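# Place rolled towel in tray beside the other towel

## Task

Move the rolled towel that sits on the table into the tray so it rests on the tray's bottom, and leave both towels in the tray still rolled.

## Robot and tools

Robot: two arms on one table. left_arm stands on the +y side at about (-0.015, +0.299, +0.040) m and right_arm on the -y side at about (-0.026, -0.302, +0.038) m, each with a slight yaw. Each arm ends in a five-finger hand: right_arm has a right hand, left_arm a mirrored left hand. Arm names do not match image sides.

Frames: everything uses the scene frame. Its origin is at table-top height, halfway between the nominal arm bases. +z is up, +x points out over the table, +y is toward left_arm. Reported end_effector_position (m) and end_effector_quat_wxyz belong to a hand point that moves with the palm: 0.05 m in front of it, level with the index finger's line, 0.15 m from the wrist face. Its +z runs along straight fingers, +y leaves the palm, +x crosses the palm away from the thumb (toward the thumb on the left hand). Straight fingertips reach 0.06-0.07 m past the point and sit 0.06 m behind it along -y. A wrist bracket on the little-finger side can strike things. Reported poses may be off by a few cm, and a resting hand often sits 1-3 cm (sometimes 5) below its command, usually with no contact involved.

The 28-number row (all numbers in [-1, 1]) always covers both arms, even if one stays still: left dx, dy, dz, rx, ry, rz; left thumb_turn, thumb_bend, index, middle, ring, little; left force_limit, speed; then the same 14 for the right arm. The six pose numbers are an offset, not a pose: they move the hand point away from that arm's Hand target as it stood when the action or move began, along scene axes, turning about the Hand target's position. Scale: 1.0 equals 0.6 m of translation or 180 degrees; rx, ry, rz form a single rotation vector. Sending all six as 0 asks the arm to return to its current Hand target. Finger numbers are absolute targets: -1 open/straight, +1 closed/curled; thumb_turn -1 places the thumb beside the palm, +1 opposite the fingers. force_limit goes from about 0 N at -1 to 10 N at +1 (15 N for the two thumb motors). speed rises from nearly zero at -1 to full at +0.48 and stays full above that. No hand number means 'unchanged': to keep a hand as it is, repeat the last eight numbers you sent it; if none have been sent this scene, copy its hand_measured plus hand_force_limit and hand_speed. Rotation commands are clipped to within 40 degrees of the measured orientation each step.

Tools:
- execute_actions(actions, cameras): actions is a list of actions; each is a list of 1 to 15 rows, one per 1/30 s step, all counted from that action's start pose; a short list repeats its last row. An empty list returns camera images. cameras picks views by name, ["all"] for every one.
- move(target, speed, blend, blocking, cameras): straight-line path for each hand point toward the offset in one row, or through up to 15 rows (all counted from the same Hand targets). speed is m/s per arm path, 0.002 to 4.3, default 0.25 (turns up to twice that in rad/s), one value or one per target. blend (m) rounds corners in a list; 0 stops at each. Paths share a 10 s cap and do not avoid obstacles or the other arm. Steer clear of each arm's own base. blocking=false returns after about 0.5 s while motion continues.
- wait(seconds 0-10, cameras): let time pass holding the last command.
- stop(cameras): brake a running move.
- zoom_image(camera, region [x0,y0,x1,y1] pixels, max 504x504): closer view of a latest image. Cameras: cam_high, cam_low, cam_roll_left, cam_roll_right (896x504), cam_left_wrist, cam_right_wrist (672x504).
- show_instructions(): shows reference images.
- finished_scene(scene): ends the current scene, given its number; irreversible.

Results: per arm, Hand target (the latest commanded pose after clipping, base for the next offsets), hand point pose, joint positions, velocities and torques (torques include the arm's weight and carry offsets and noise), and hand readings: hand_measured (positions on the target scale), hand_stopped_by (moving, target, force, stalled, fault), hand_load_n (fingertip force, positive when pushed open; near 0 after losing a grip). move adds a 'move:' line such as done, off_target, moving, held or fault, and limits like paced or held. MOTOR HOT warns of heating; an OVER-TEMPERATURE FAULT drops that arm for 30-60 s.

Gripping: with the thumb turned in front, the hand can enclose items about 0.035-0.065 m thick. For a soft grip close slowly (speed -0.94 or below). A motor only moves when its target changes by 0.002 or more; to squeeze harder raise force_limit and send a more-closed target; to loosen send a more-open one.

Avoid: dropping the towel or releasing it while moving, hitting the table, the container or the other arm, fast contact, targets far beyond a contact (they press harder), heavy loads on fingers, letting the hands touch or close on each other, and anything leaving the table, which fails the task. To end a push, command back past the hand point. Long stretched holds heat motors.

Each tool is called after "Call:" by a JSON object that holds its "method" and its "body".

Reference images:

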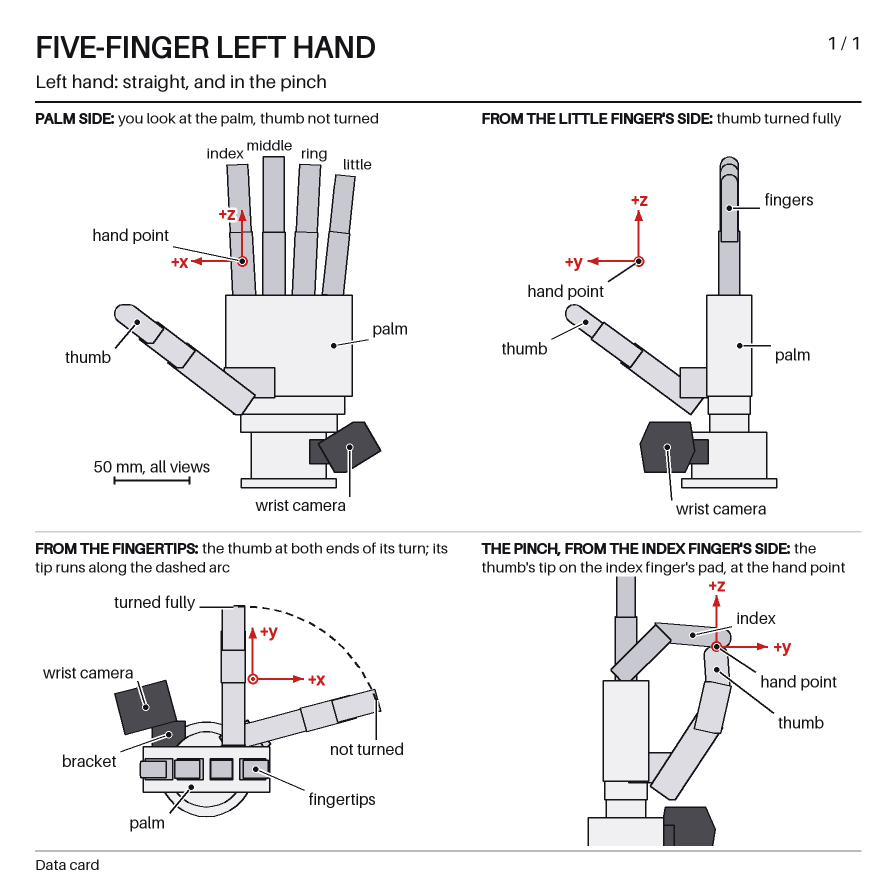

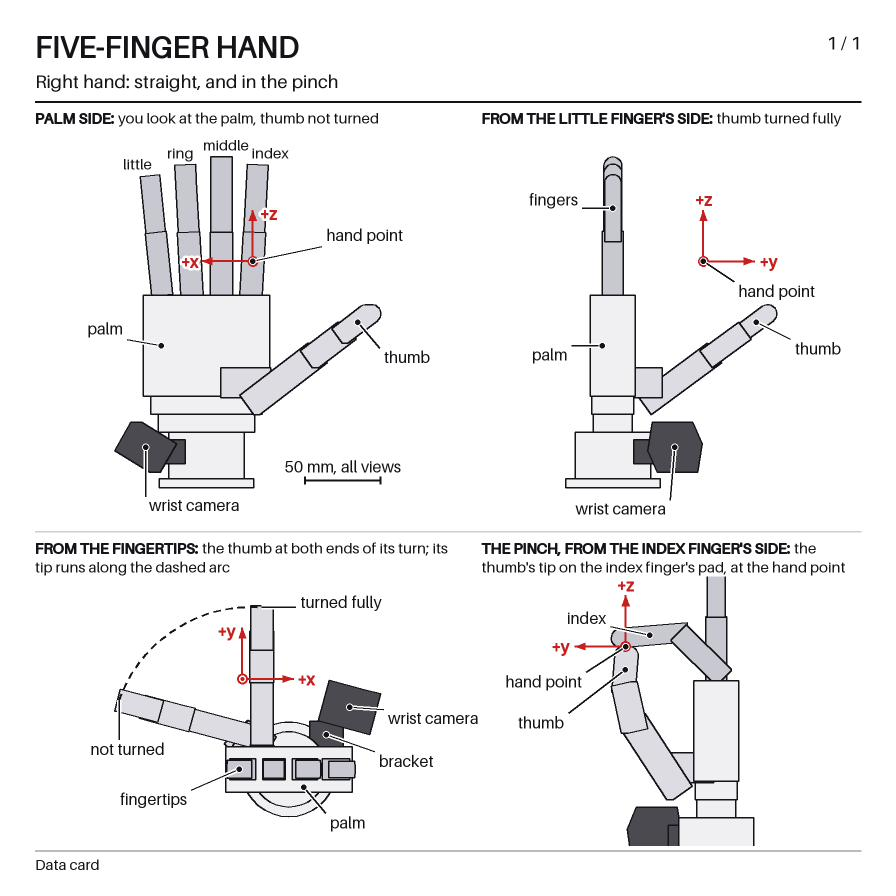

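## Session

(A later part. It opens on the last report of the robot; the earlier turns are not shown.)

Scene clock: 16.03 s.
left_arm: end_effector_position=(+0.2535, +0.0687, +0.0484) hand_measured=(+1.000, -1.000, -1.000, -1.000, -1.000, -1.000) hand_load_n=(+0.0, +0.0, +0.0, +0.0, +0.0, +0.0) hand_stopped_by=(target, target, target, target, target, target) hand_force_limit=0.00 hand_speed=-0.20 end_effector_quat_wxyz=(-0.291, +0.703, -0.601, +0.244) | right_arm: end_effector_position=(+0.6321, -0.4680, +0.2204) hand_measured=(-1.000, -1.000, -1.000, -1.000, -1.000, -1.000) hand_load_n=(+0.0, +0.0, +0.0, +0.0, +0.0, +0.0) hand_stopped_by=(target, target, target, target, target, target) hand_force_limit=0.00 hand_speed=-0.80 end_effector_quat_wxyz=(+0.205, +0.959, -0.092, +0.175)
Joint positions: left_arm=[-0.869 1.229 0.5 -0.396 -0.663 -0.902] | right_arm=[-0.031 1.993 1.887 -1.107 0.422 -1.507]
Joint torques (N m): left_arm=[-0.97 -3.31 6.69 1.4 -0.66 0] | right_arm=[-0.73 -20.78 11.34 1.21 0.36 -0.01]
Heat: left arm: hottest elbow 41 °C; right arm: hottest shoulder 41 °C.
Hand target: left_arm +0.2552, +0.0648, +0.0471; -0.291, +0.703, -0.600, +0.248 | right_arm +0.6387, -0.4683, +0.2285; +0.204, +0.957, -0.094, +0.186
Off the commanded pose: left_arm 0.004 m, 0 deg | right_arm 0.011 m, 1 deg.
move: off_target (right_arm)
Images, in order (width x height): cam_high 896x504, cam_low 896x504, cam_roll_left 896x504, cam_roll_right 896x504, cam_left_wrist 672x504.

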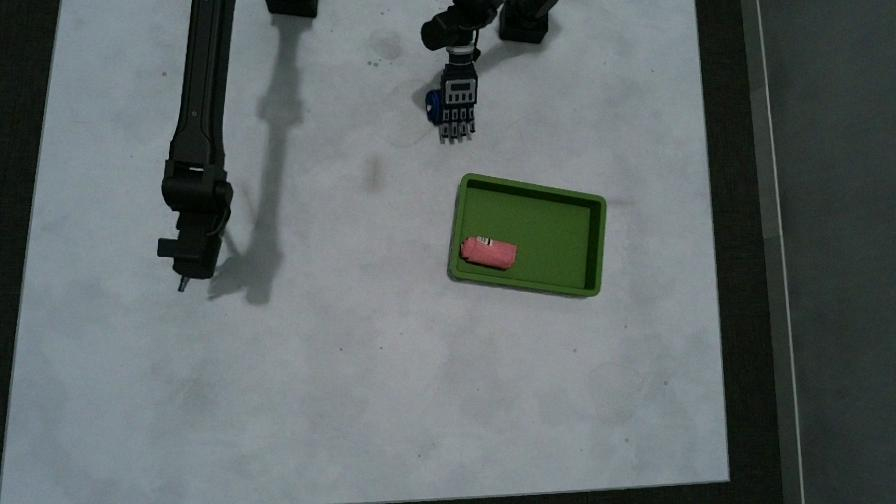

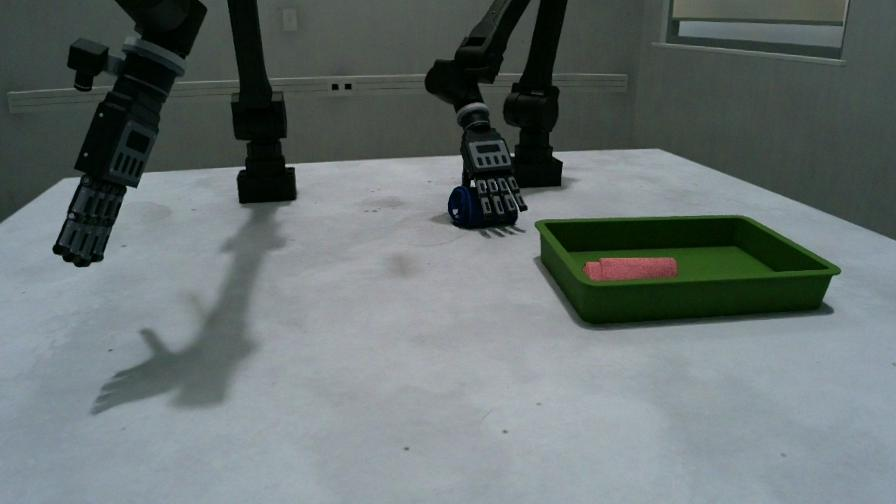

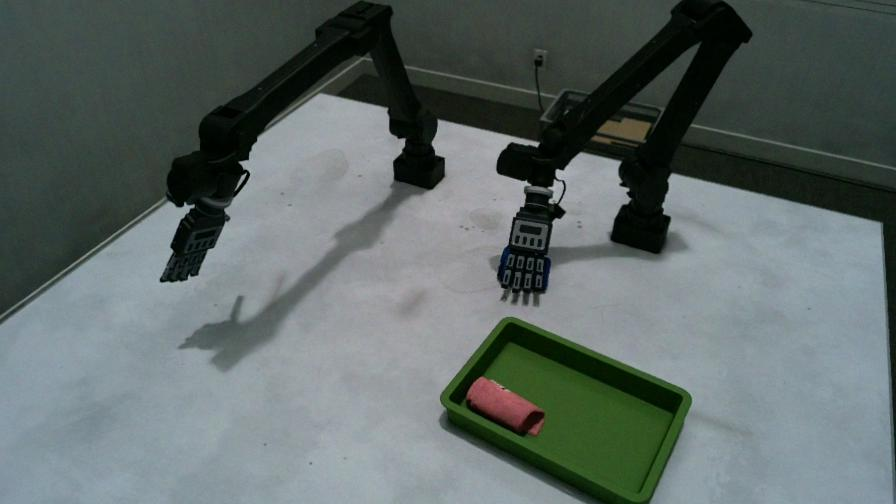

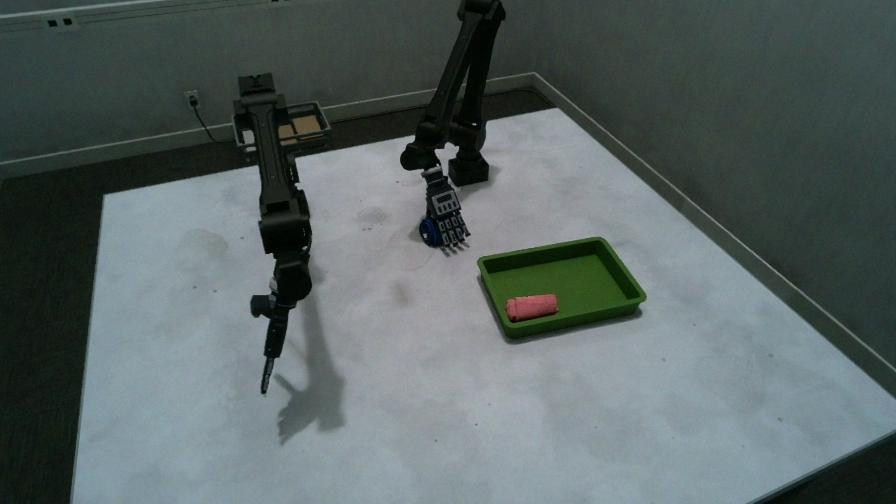

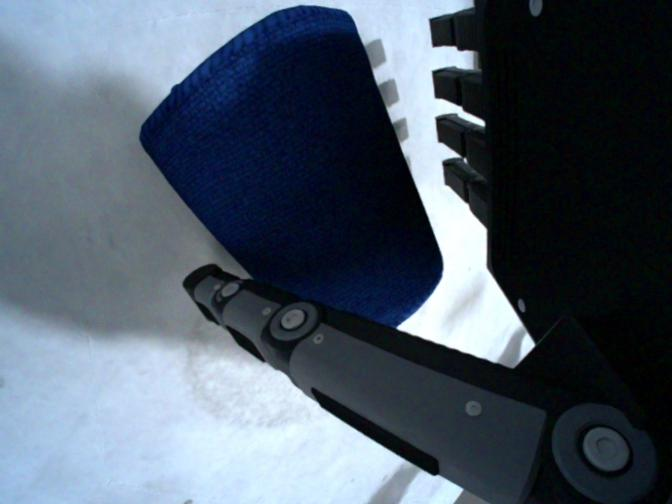

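Call:
{"method": "move", "body": {"target": [0.0, -0.006, -0.02, 0, 0, 0, 1,-1,-1,-1,-1,-1,-0.2,-0.85, 0,0,0,0,0,0,-1,-1,-1,-1,-1,-1,0,-0.8], "speed": 0.1}}

Call:
{"method": "move", "body": {"target": [0,0,0, 0, 0, 0, 1,0.3,0.5,0.5,0.5,0.5,-0.2,-0.85, 0,0,0,0,0,0,-1,-1,-1,-1,-1,-1,0,-0.8], "cameras": ["cam_high","cam_low","cam_roll_left","cam_roll_right","cam_left_wrist"]}}

Call:
{"method": "zoom_image", "body": {"camera": "cam_low", "region": [420, 100, 600, 250]}}

Call:
{"method": "zoom_image", "body": {"camera": "cam_roll_right", "region": [370, 130, 510, 270]}}

Scene clock: 17.97 s.
left_arm: end_effector_position=(+0.2547, +0.0665, +0.0366) hand_measured=(+1.000, -1.000, -1.000, -1.000, -1.000, -1.000) hand_load_n=(+0.0, +0.0, +0.0, +0.0, -0.5, +0.0) hand_stopped_by=(target, target, target, target, target, target) hand_force_limit=-0.20 hand_speed=-0.85 end_effector_quat_wxyz=(-0.292, +0.702, -0.602, +0.243) | right_arm: end_effector_position=(+0.6321, -0.4680, +0.2204) hand_measured=(-1.000, -1.000, -1.000, -1.000, -1.000, -1.000) hand_load_n=(+0.0, +0.0, +0.0, +0.0, +0.0, +0.0) hand_stopped_by=(target, target, target, target, target, target) hand_force_limit=0.00 hand_speed=-0.80 end_effector_quat_wxyz=(+0.205, +0.959, -0.092, +0.175)
Joint positions: left_arm=[-0.871 1.272 0.494 -0.351 -0.664 -0.902] | right_arm=[-0.031 1.993 1.887 -1.107 0.422 -1.507]
Joint torques (N m): left_arm=[-1.44 -3.66 6.28 1.58 -0.71 -0.08] | right_arm=[-0.85 -20.95 11.38 1.25 0.36 -0.01]
Heat: left arm: hottest elbow 41 °C; right arm: hottest shoulder 41 °C.
Hand target: left_arm +0.2552, +0.0612, +0.0351; -0.291, +0.703, -0.600, +0.248 | right_arm +0.6387, -0.4683, +0.2285; +0.204, +0.957, -0.094, +0.186
Off the commanded pose: left_arm 0.006 m, 1 deg | right_arm 0.011 m, 1 deg.
move: off_target (right_arm)

Scene clock: 21.83 s.
left_arm: end_effector_position=(+0.2572, +0.0659, +0.0379) hand_measured=(+1.000, -0.426, +0.124, +0.096, +0.206, +0.500) hand_load_n=(+2.0, +6.5, +3.5, +1.0, +1.5, +2.0) hand_stopped_by=(target, force, force, force, force, target) hand_force_limit=-0.20 hand_speed=-0.85 end_effector_quat_wxyz=(-0.295, +0.703, -0.599, +0.247) | right_arm: end_effector_position=(+0.6321, -0.4680, +0.2204) hand_measured=(-1.000, -1.000, -1.000, -1.000, -1.000, -1.000) hand_load_n=(+0.0, +0.0, +0.0, +0.0, +0.0, +0.0) hand_stopped_by=(target, target, target, target, target, target) hand_force_limit=0.00 hand_speed=-0.80 end_effector_quat_wxyz=(+0.205, +0.959, -0.092, +0.175)
Joint positions: left_arm=[-0.871 1.273 0.494 -0.341 -0.672 -0.902] | right_arm=[-0.031 1.993 1.887 -1.107 0.422 -1.507]
Joint torques (N m): left_arm=[-1.38 -3.6 6.24 1.01 -0.45 -0.09] | right_arm=[-0.56 -21.13 11.34 1.16 0.36 0.02]
Heat: left arm: hottest elbow 41 °C; right arm: hottest shoulder 41 °C.
Hand target: left_arm +0.2551, +0.0612, +0.0350; -0.291, +0.703, -0.600, +0.248 | right_arm +0.6387, -0.4683, +0.2285; +0.204, +0.957, -0.094, +0.186
Off the commanded pose: left_arm 0.006 m, 0 deg | right_arm 0.011 m, 1 deg.
move: off_target (right_arm)
Images, in order (width x height): cam_high 896x504, cam_low 896x504, cam_roll_left 896x504, cam_roll_right 896x504, cam_left_wrist 672x504.

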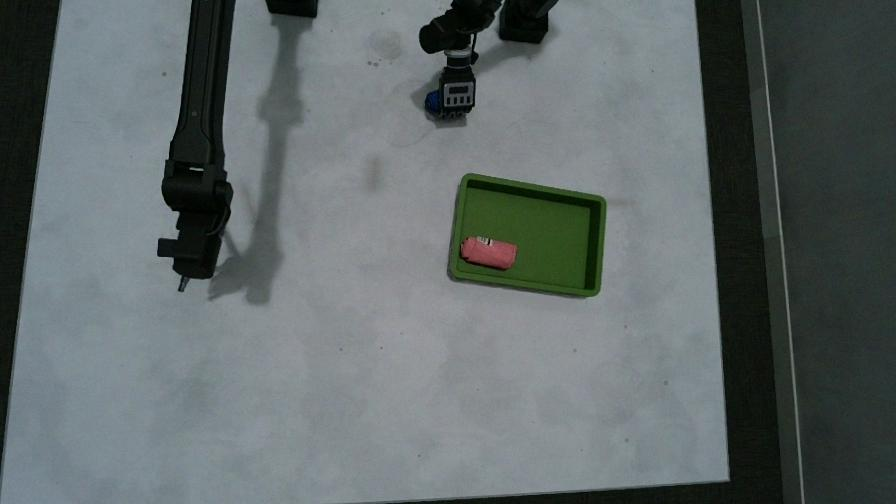

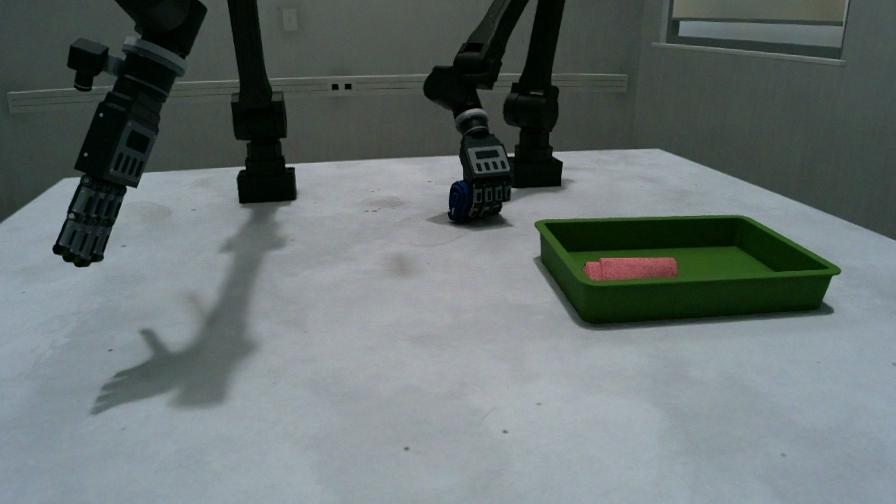

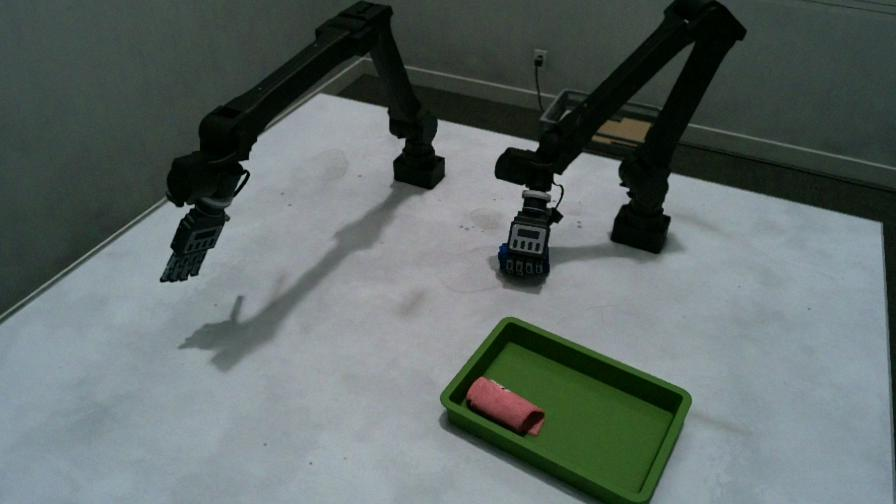

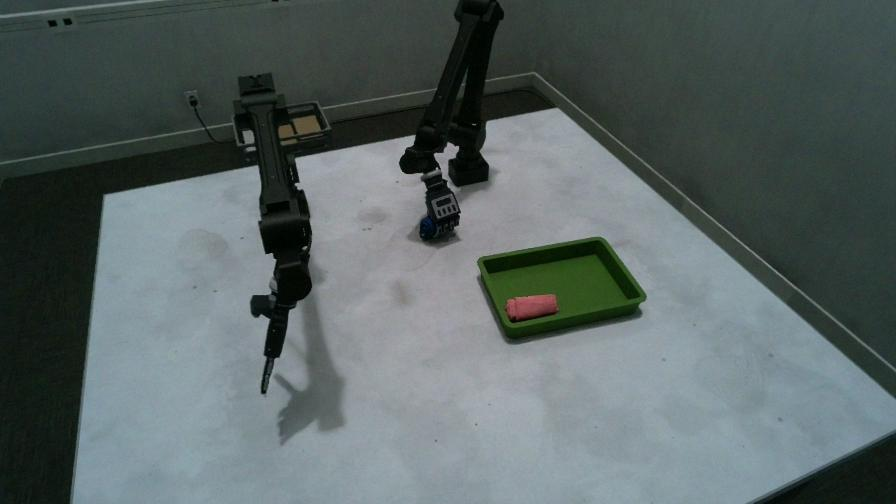

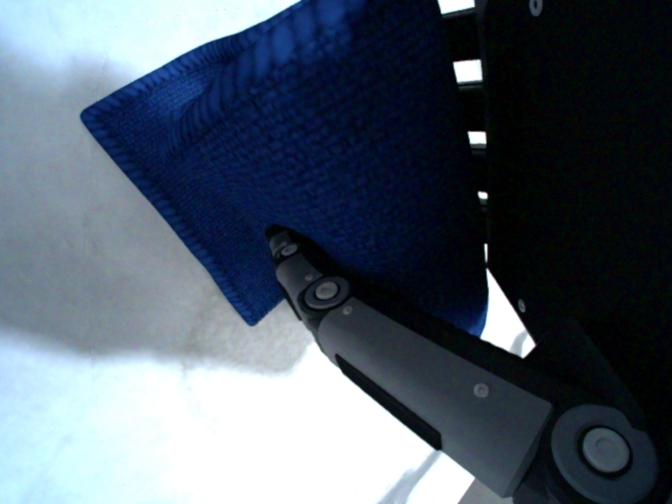

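Scaled by 2.800 from the camera's 896x504 image, which has a finer 1280x720 frame.

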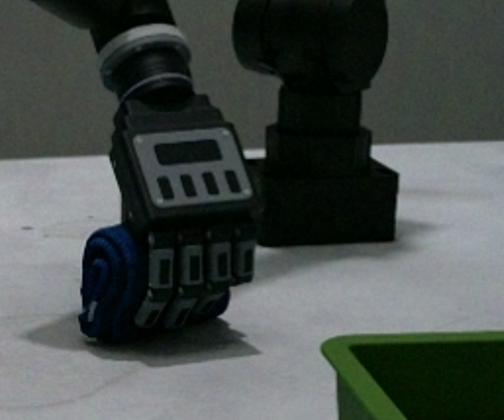

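Scaled by 3.600 from the camera's 896x504 image, which has a finer 1280x720 frame.

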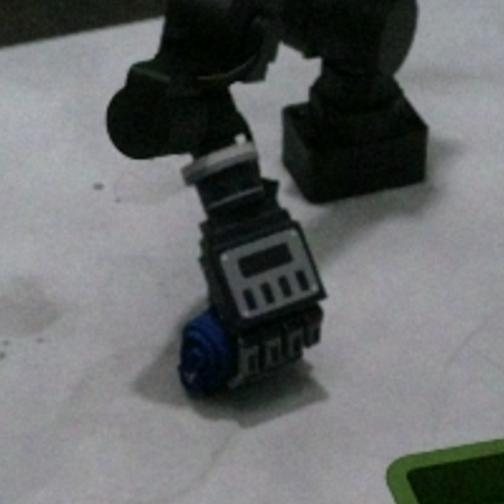

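Call:
{"method": "move", "body": {"target": [0,0,0.15, 0, 0, 0, 1,0.3,0.5,0.5,0.5,0.5,-0.2,-0.85, 0,0,0,0,0,0,-1,-1,-1,-1,-1,-1,0,-0.8], "speed": 0.1, "cameras": ["cam_high","cam_low","cam_roll_left","cam_roll_right","cam_left_wrist"]}}

Call:
{"method": "zoom_image", "body": {"camera": "cam_low", "region": [400, 80, 600, 250]}}

Scene clock: 24.07 s.
left_arm: end_effector_position=(+0.2460, +0.0793, +0.1013) hand_measured=(+1.000, -0.426, +0.124, +0.096, +0.206, +0.500) hand_load_n=(+2.0, +6.5, +3.5, +1.0, +1.5, +1.5) hand_stopped_by=(target, force, force, force, force, target) hand_force_limit=-0.20 hand_speed=-0.85 end_effector_quat_wxyz=(-0.299, +0.700, -0.609, +0.221) | right_arm: end_effector_position=(+0.6321, -0.4680, +0.2204) hand_measured=(-1.000, -1.000, -1.000, -1.000, -1.000, -1.000) hand_load_n=(+0.0, +0.0, +0.0, +0.0, +0.0, +0.0) hand_stopped_by=(target, target, target, target, target, target) hand_force_limit=0.00 hand_speed=-0.80 end_effector_quat_wxyz=(+0.205, +0.959, -0.092, +0.175)
Joint positions: left_arm=[-0.871 1.098 0.591 -0.668 -0.67 -0.902] | right_arm=[-0.031 1.993 1.887 -1.107 0.422 -1.507]
Joint torques (N m): left_arm=[-0.85 -4.89 11.26 0.61 -0.45 -0.08] | right_arm=[-0.62 -20.84 11.33 1.26 0.35 0]
Heat: left arm: hottest elbow 41 °C; right arm: hottest shoulder 41 °C.
Hand target: left_arm +0.2552, +0.0612, +0.1251; -0.291, +0.703, -0.600, +0.248 | right_arm +0.6387, -0.4683, +0.2285; +0.204, +0.957, -0.094, +0.186
Off the commanded pose: left_arm 0.031 m, 3 deg | right_arm 0.011 m, 1 deg.
move: off_target (left_arm, right_arm)
Images, in order (width x height): cam_high 896x504, cam_low 896x504, cam_roll_left 896x504, cam_roll_right 896x504, cam_left_wrist 672x504.

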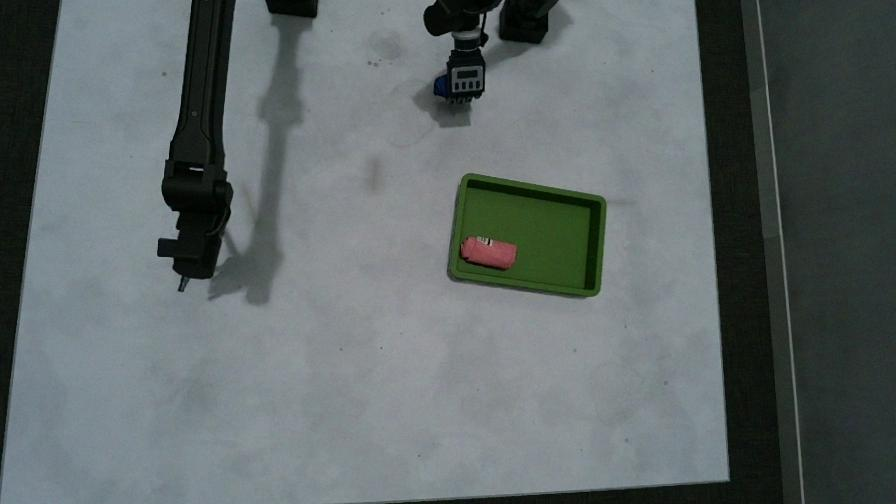

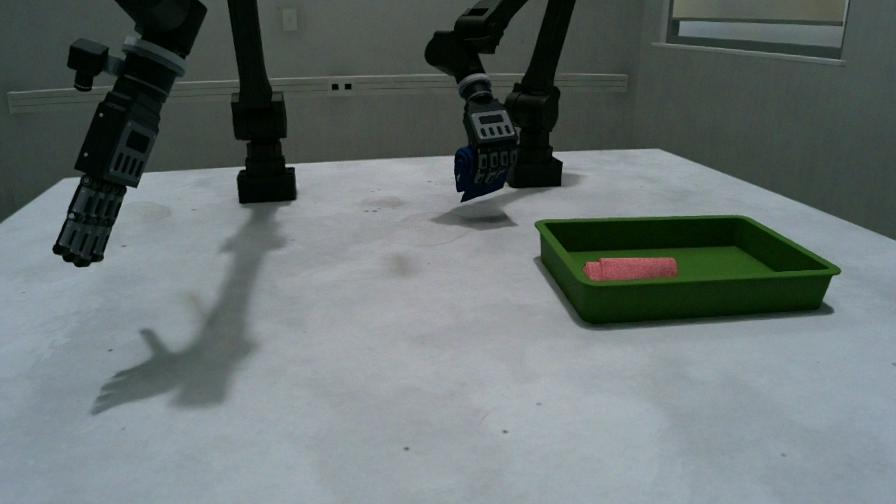

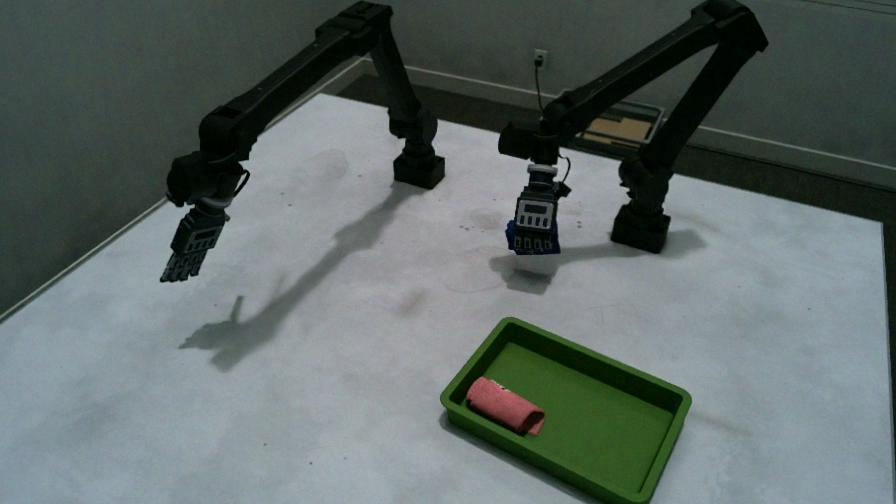

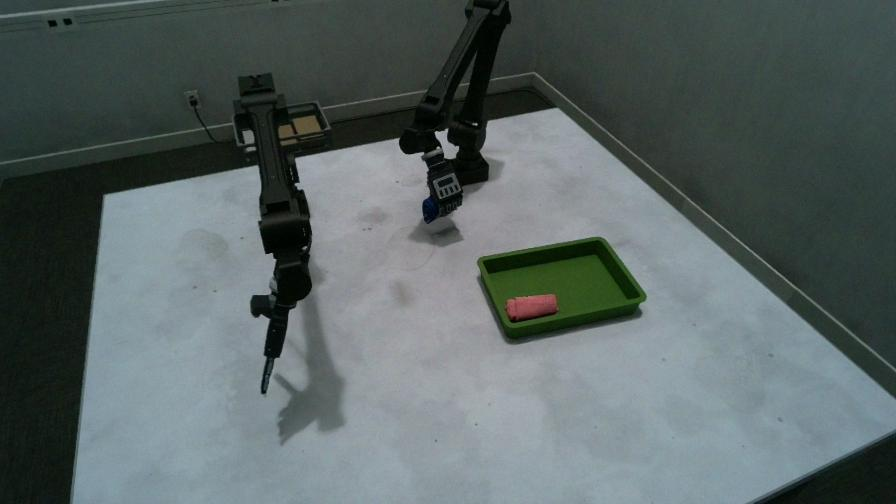

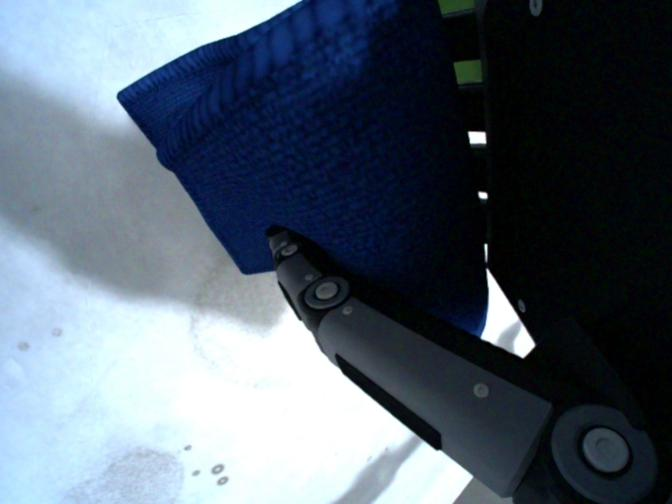

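Scaled by 2.520 from the camera's 896x504 image, which has a finer 1280x720 frame.

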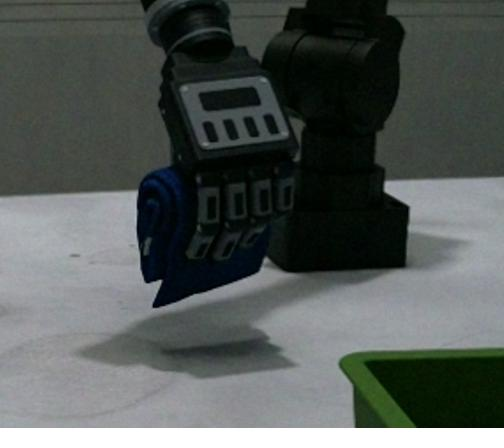

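Call:
{"method": "move", "body": {"target": [[0.1,0.09,0.13, 0, 0, 0, 1,0.3,0.5,0.5,0.5,0.5,-0.2,-0.85, 0,0,0,0,0,0,-1,-1,-1,-1,-1,-1,0,-0.8],[0.458,0.423,0.13, 0, 0, 0, 1,0.3,0.5,0.5,0.5,0.5,-0.2,-0.85, 0,0,0,0,0,0,-1,-1,-1,-1,-1,-1,0,-0.8]], "speed": 0.2, "blend": [0.05,0], "cameras": ["cam_high","cam_low","cam_roll_left","cam_roll_right","cam_left_wrist"]}}

Scene clock: 27.23 s.
left_arm: end_effector_position=(+0.5073, +0.3109, +0.1830) hand_measured=(+1.000, -0.426, +0.124, +0.096, +0.206, +0.500) hand_load_n=(+2.0, +6.5, +3.5, +1.0, +1.5, +2.0) hand_stopped_by=(target, force, force, force, force, target) hand_force_limit=-0.20 hand_speed=-0.85 end_effector_quat_wxyz=(-0.274, +0.713, -0.603, +0.232) | right_arm: end_effector_position=(+0.6321, -0.4680, +0.2204) hand_measured=(-1.000, -1.000, -1.000, -1.000, -1.000, -1.000) hand_load_n=(+0.0, +0.0, +0.0, +0.0, +0.5, +0.0) hand_stopped_by=(target, target, target, target, target, target) hand_force_limit=0.00 hand_speed=-0.80 end_effector_quat_wxyz=(+0.205, +0.959, -0.092, +0.175)
Joint positions: left_arm=[0.097 1.404 1.048 -0.483 -0.067 -0.076] | right_arm=[-0.031 1.993 1.887 -1.107 0.422 -1.507]
Joint torques (N m): left_arm=[-0.26 -7.71 12.72 1.84 -0.03 0.17] | right_arm=[-0.85 -21.01 11.26 1.14 0.36 0.01]
Heat: left arm: hottest elbow 42 °C; right arm: hottest shoulder 41 °C.
Hand target: left_arm +0.5300, +0.3150, +0.2030; -0.291, +0.703, -0.600, +0.248 | right_arm +0.6387, -0.4683, +0.2285; +0.204, +0.957, -0.094, +0.186
Off the commanded pose: left_arm 0.031 m, 3 deg | right_arm 0.011 m, 1 deg.
move: off_target (left_arm, right_arm)
Images, in order (width x height): cam_high 896x504, cam_low 896x504, cam_roll_left 896x504, cam_roll_right 896x504, cam_left_wrist 672x504.

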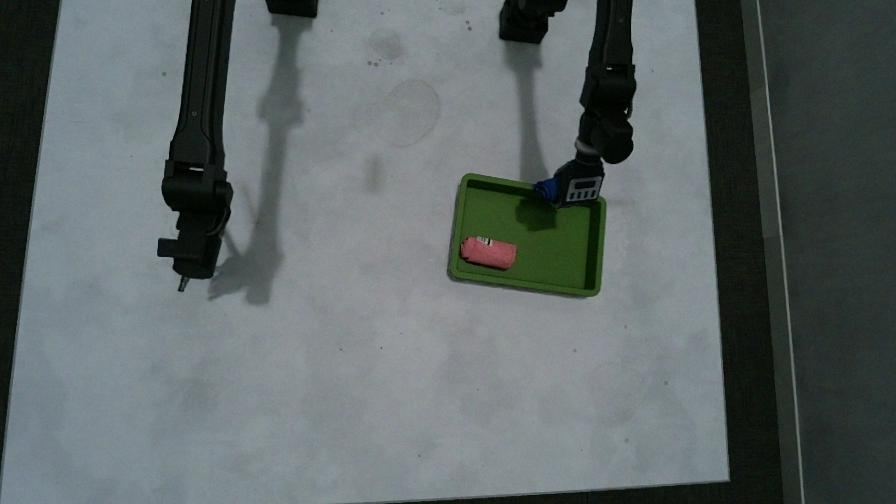

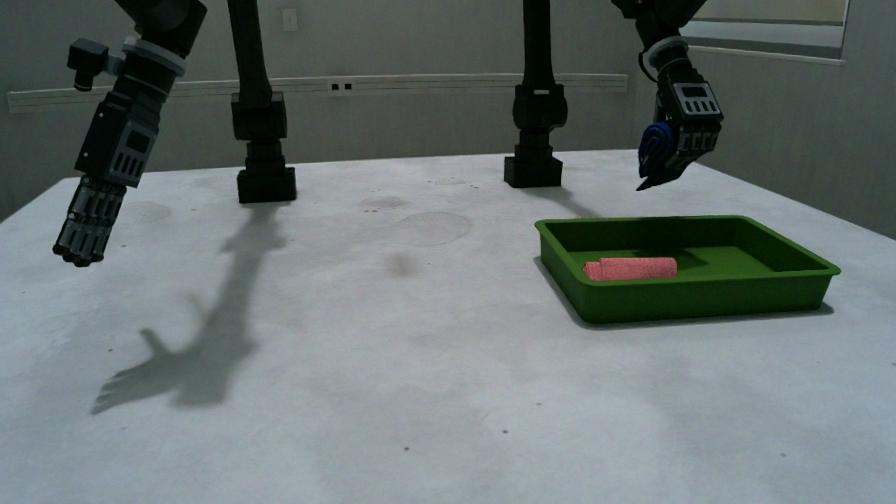

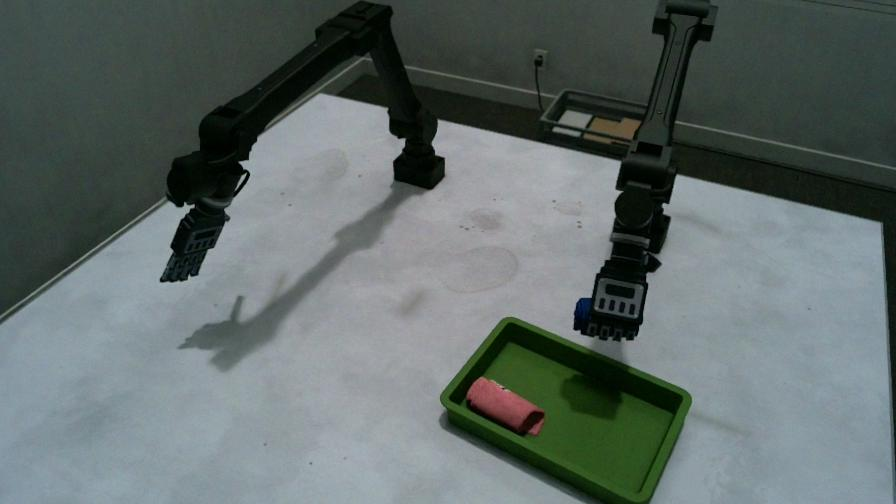

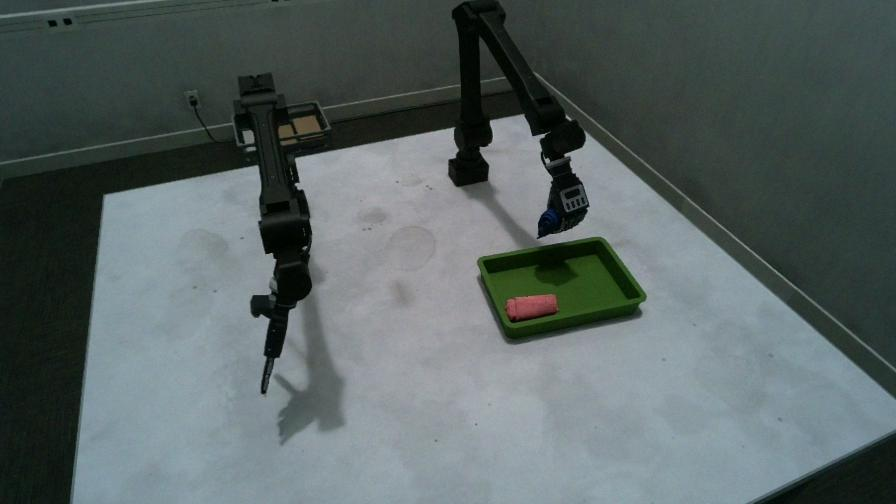

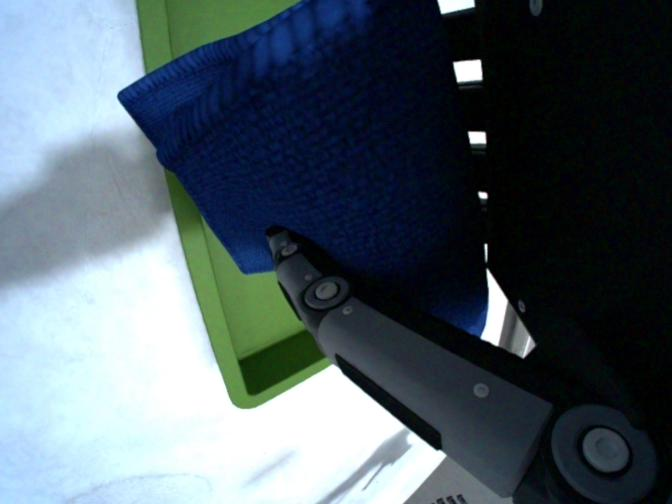

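Call:
{"method": "move", "body": {"target": [0.05,-0.02,-0.18, 0, 0, 0, 1,0.3,0.5,0.5,0.5,0.5,-0.2,-0.85, 0,0,0,0,0,0,-1,-1,-1,-1,-1,-1,0,-0.8], "speed": 0.12, "cameras": ["cam_high","cam_low","cam_roll_left","cam_roll_right","cam_left_wrist"]}}

Call:
{"method": "zoom_image", "body": {"camera": "cam_low", "region": [520, 130, 860, 340]}}

Call:
{"method": "zoom_image", "body": {"camera": "cam_high", "region": [430, 150, 630, 310]}}

Scene clock: 29.20 s.
left_arm: end_effector_position=(+0.5524, +0.3078, +0.0935) hand_measured=(+1.000, -0.426, +0.124, +0.096, +0.206, +0.500) hand_load_n=(+2.0, +6.5, +3.5, +1.0, +1.5, +1.5) hand_stopped_by=(target, force, force, force, force, target) hand_force_limit=-0.20 hand_speed=-0.85 end_effector_quat_wxyz=(-0.286, +0.705, -0.602, +0.241) | right_arm: end_effector_position=(+0.6321, -0.4680, +0.2204) hand_measured=(-1.000, -1.000, -1.000, -1.000, -1.000, -1.000) hand_load_n=(+0.0, +0.0, +0.0, +0.0, +0.0, +0.0) hand_stopped_by=(target, target, target, target, target, target) hand_force_limit=0.00 hand_speed=-0.80 end_effector_quat_wxyz=(+0.205, +0.959, -0.092, +0.175)
Joint positions: left_arm=[0.082 1.617 1.013 -0.204 -0.079 -0.076] | right_arm=[-0.031 1.993 1.887 -1.107 0.422 -1.507]
Joint torques (N m): left_arm=[-1.61 -10.58 8.09 2.04 -0.29 -0.03] | right_arm=[-0.56 -20.78 11.3 1.21 0.36 0]
Heat: left arm: hottest elbow 42 °C; right arm: hottest shoulder 41 °C.
Hand target: left_arm +0.5601, +0.3031, +0.0951; -0.291, +0.703, -0.600, +0.248 | right_arm +0.6387, -0.4683, +0.2285; +0.204, +0.957, -0.094, +0.186
Off the commanded pose: left_arm 0.009 m, 1 deg | right_arm 0.011 m, 1 deg.
move: off_target (right_arm)
Images, in order (width x height): cam_high 896x504, cam_low 896x504, cam_roll_left 896x504, cam_roll_right 896x504, cam_left_wrist 672x504.

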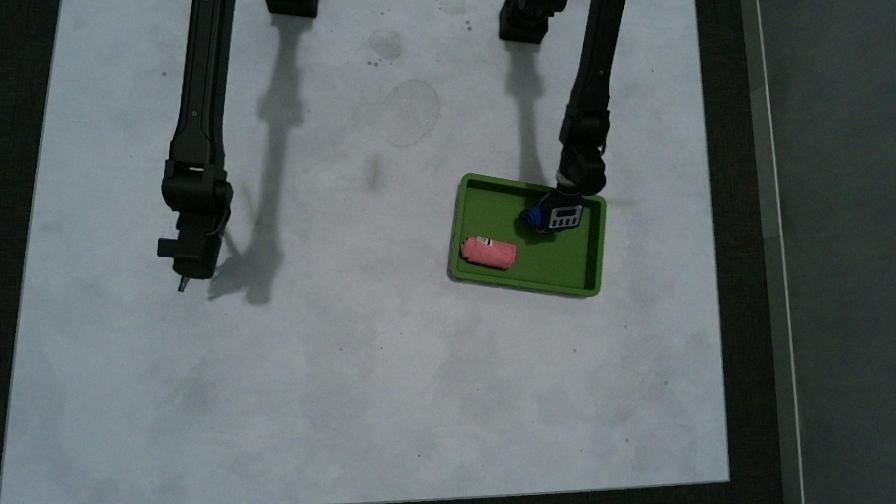

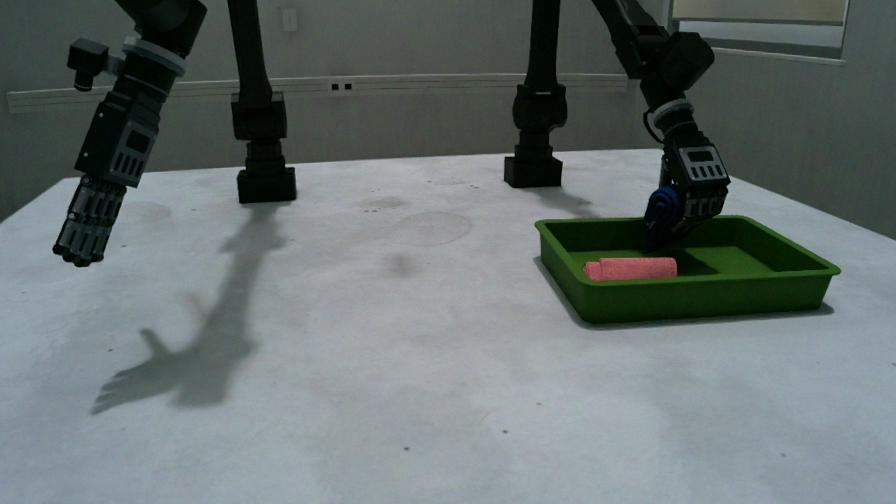

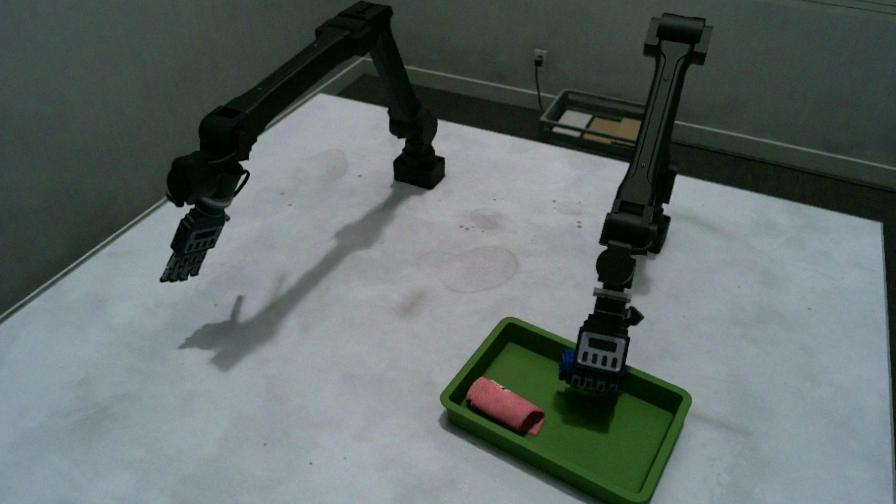

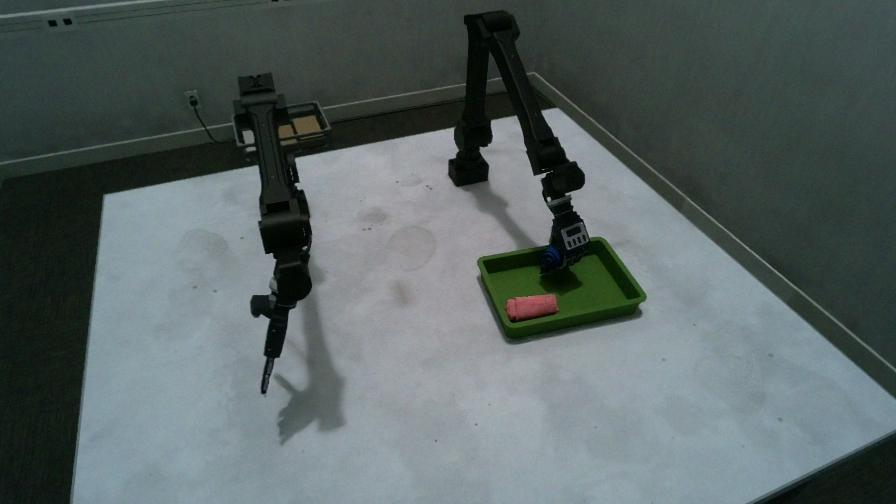

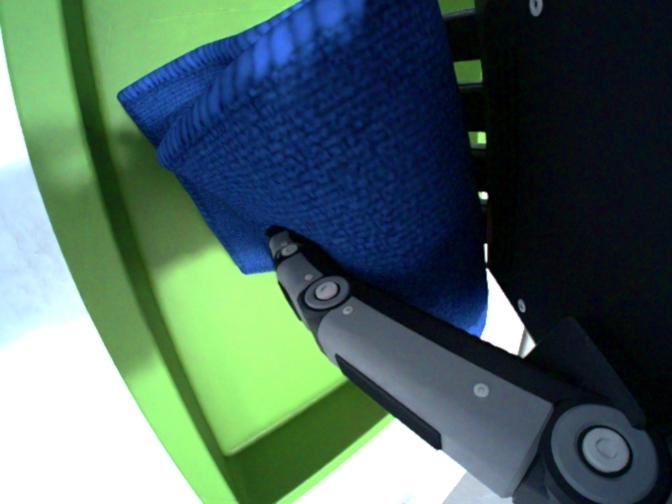

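Scaled by 1.482 from the camera's 896x504 image, which has a finer 1280x720 frame.

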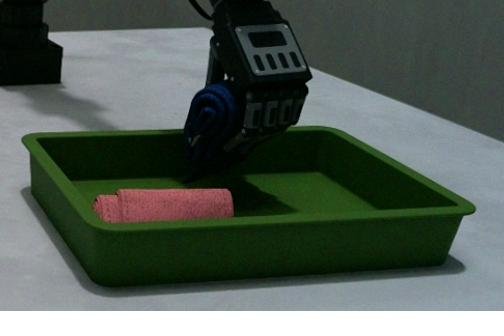

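Scaled by 2.520 from the camera's 896x504 image, which has a finer 1280x720 frame.

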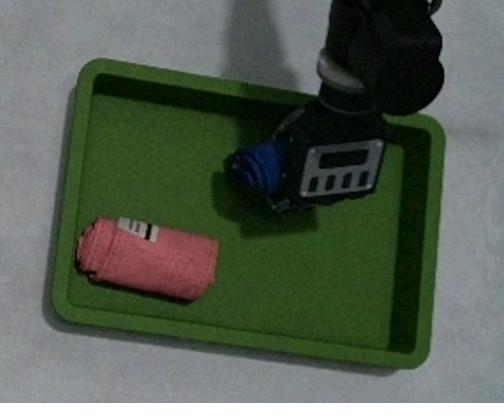

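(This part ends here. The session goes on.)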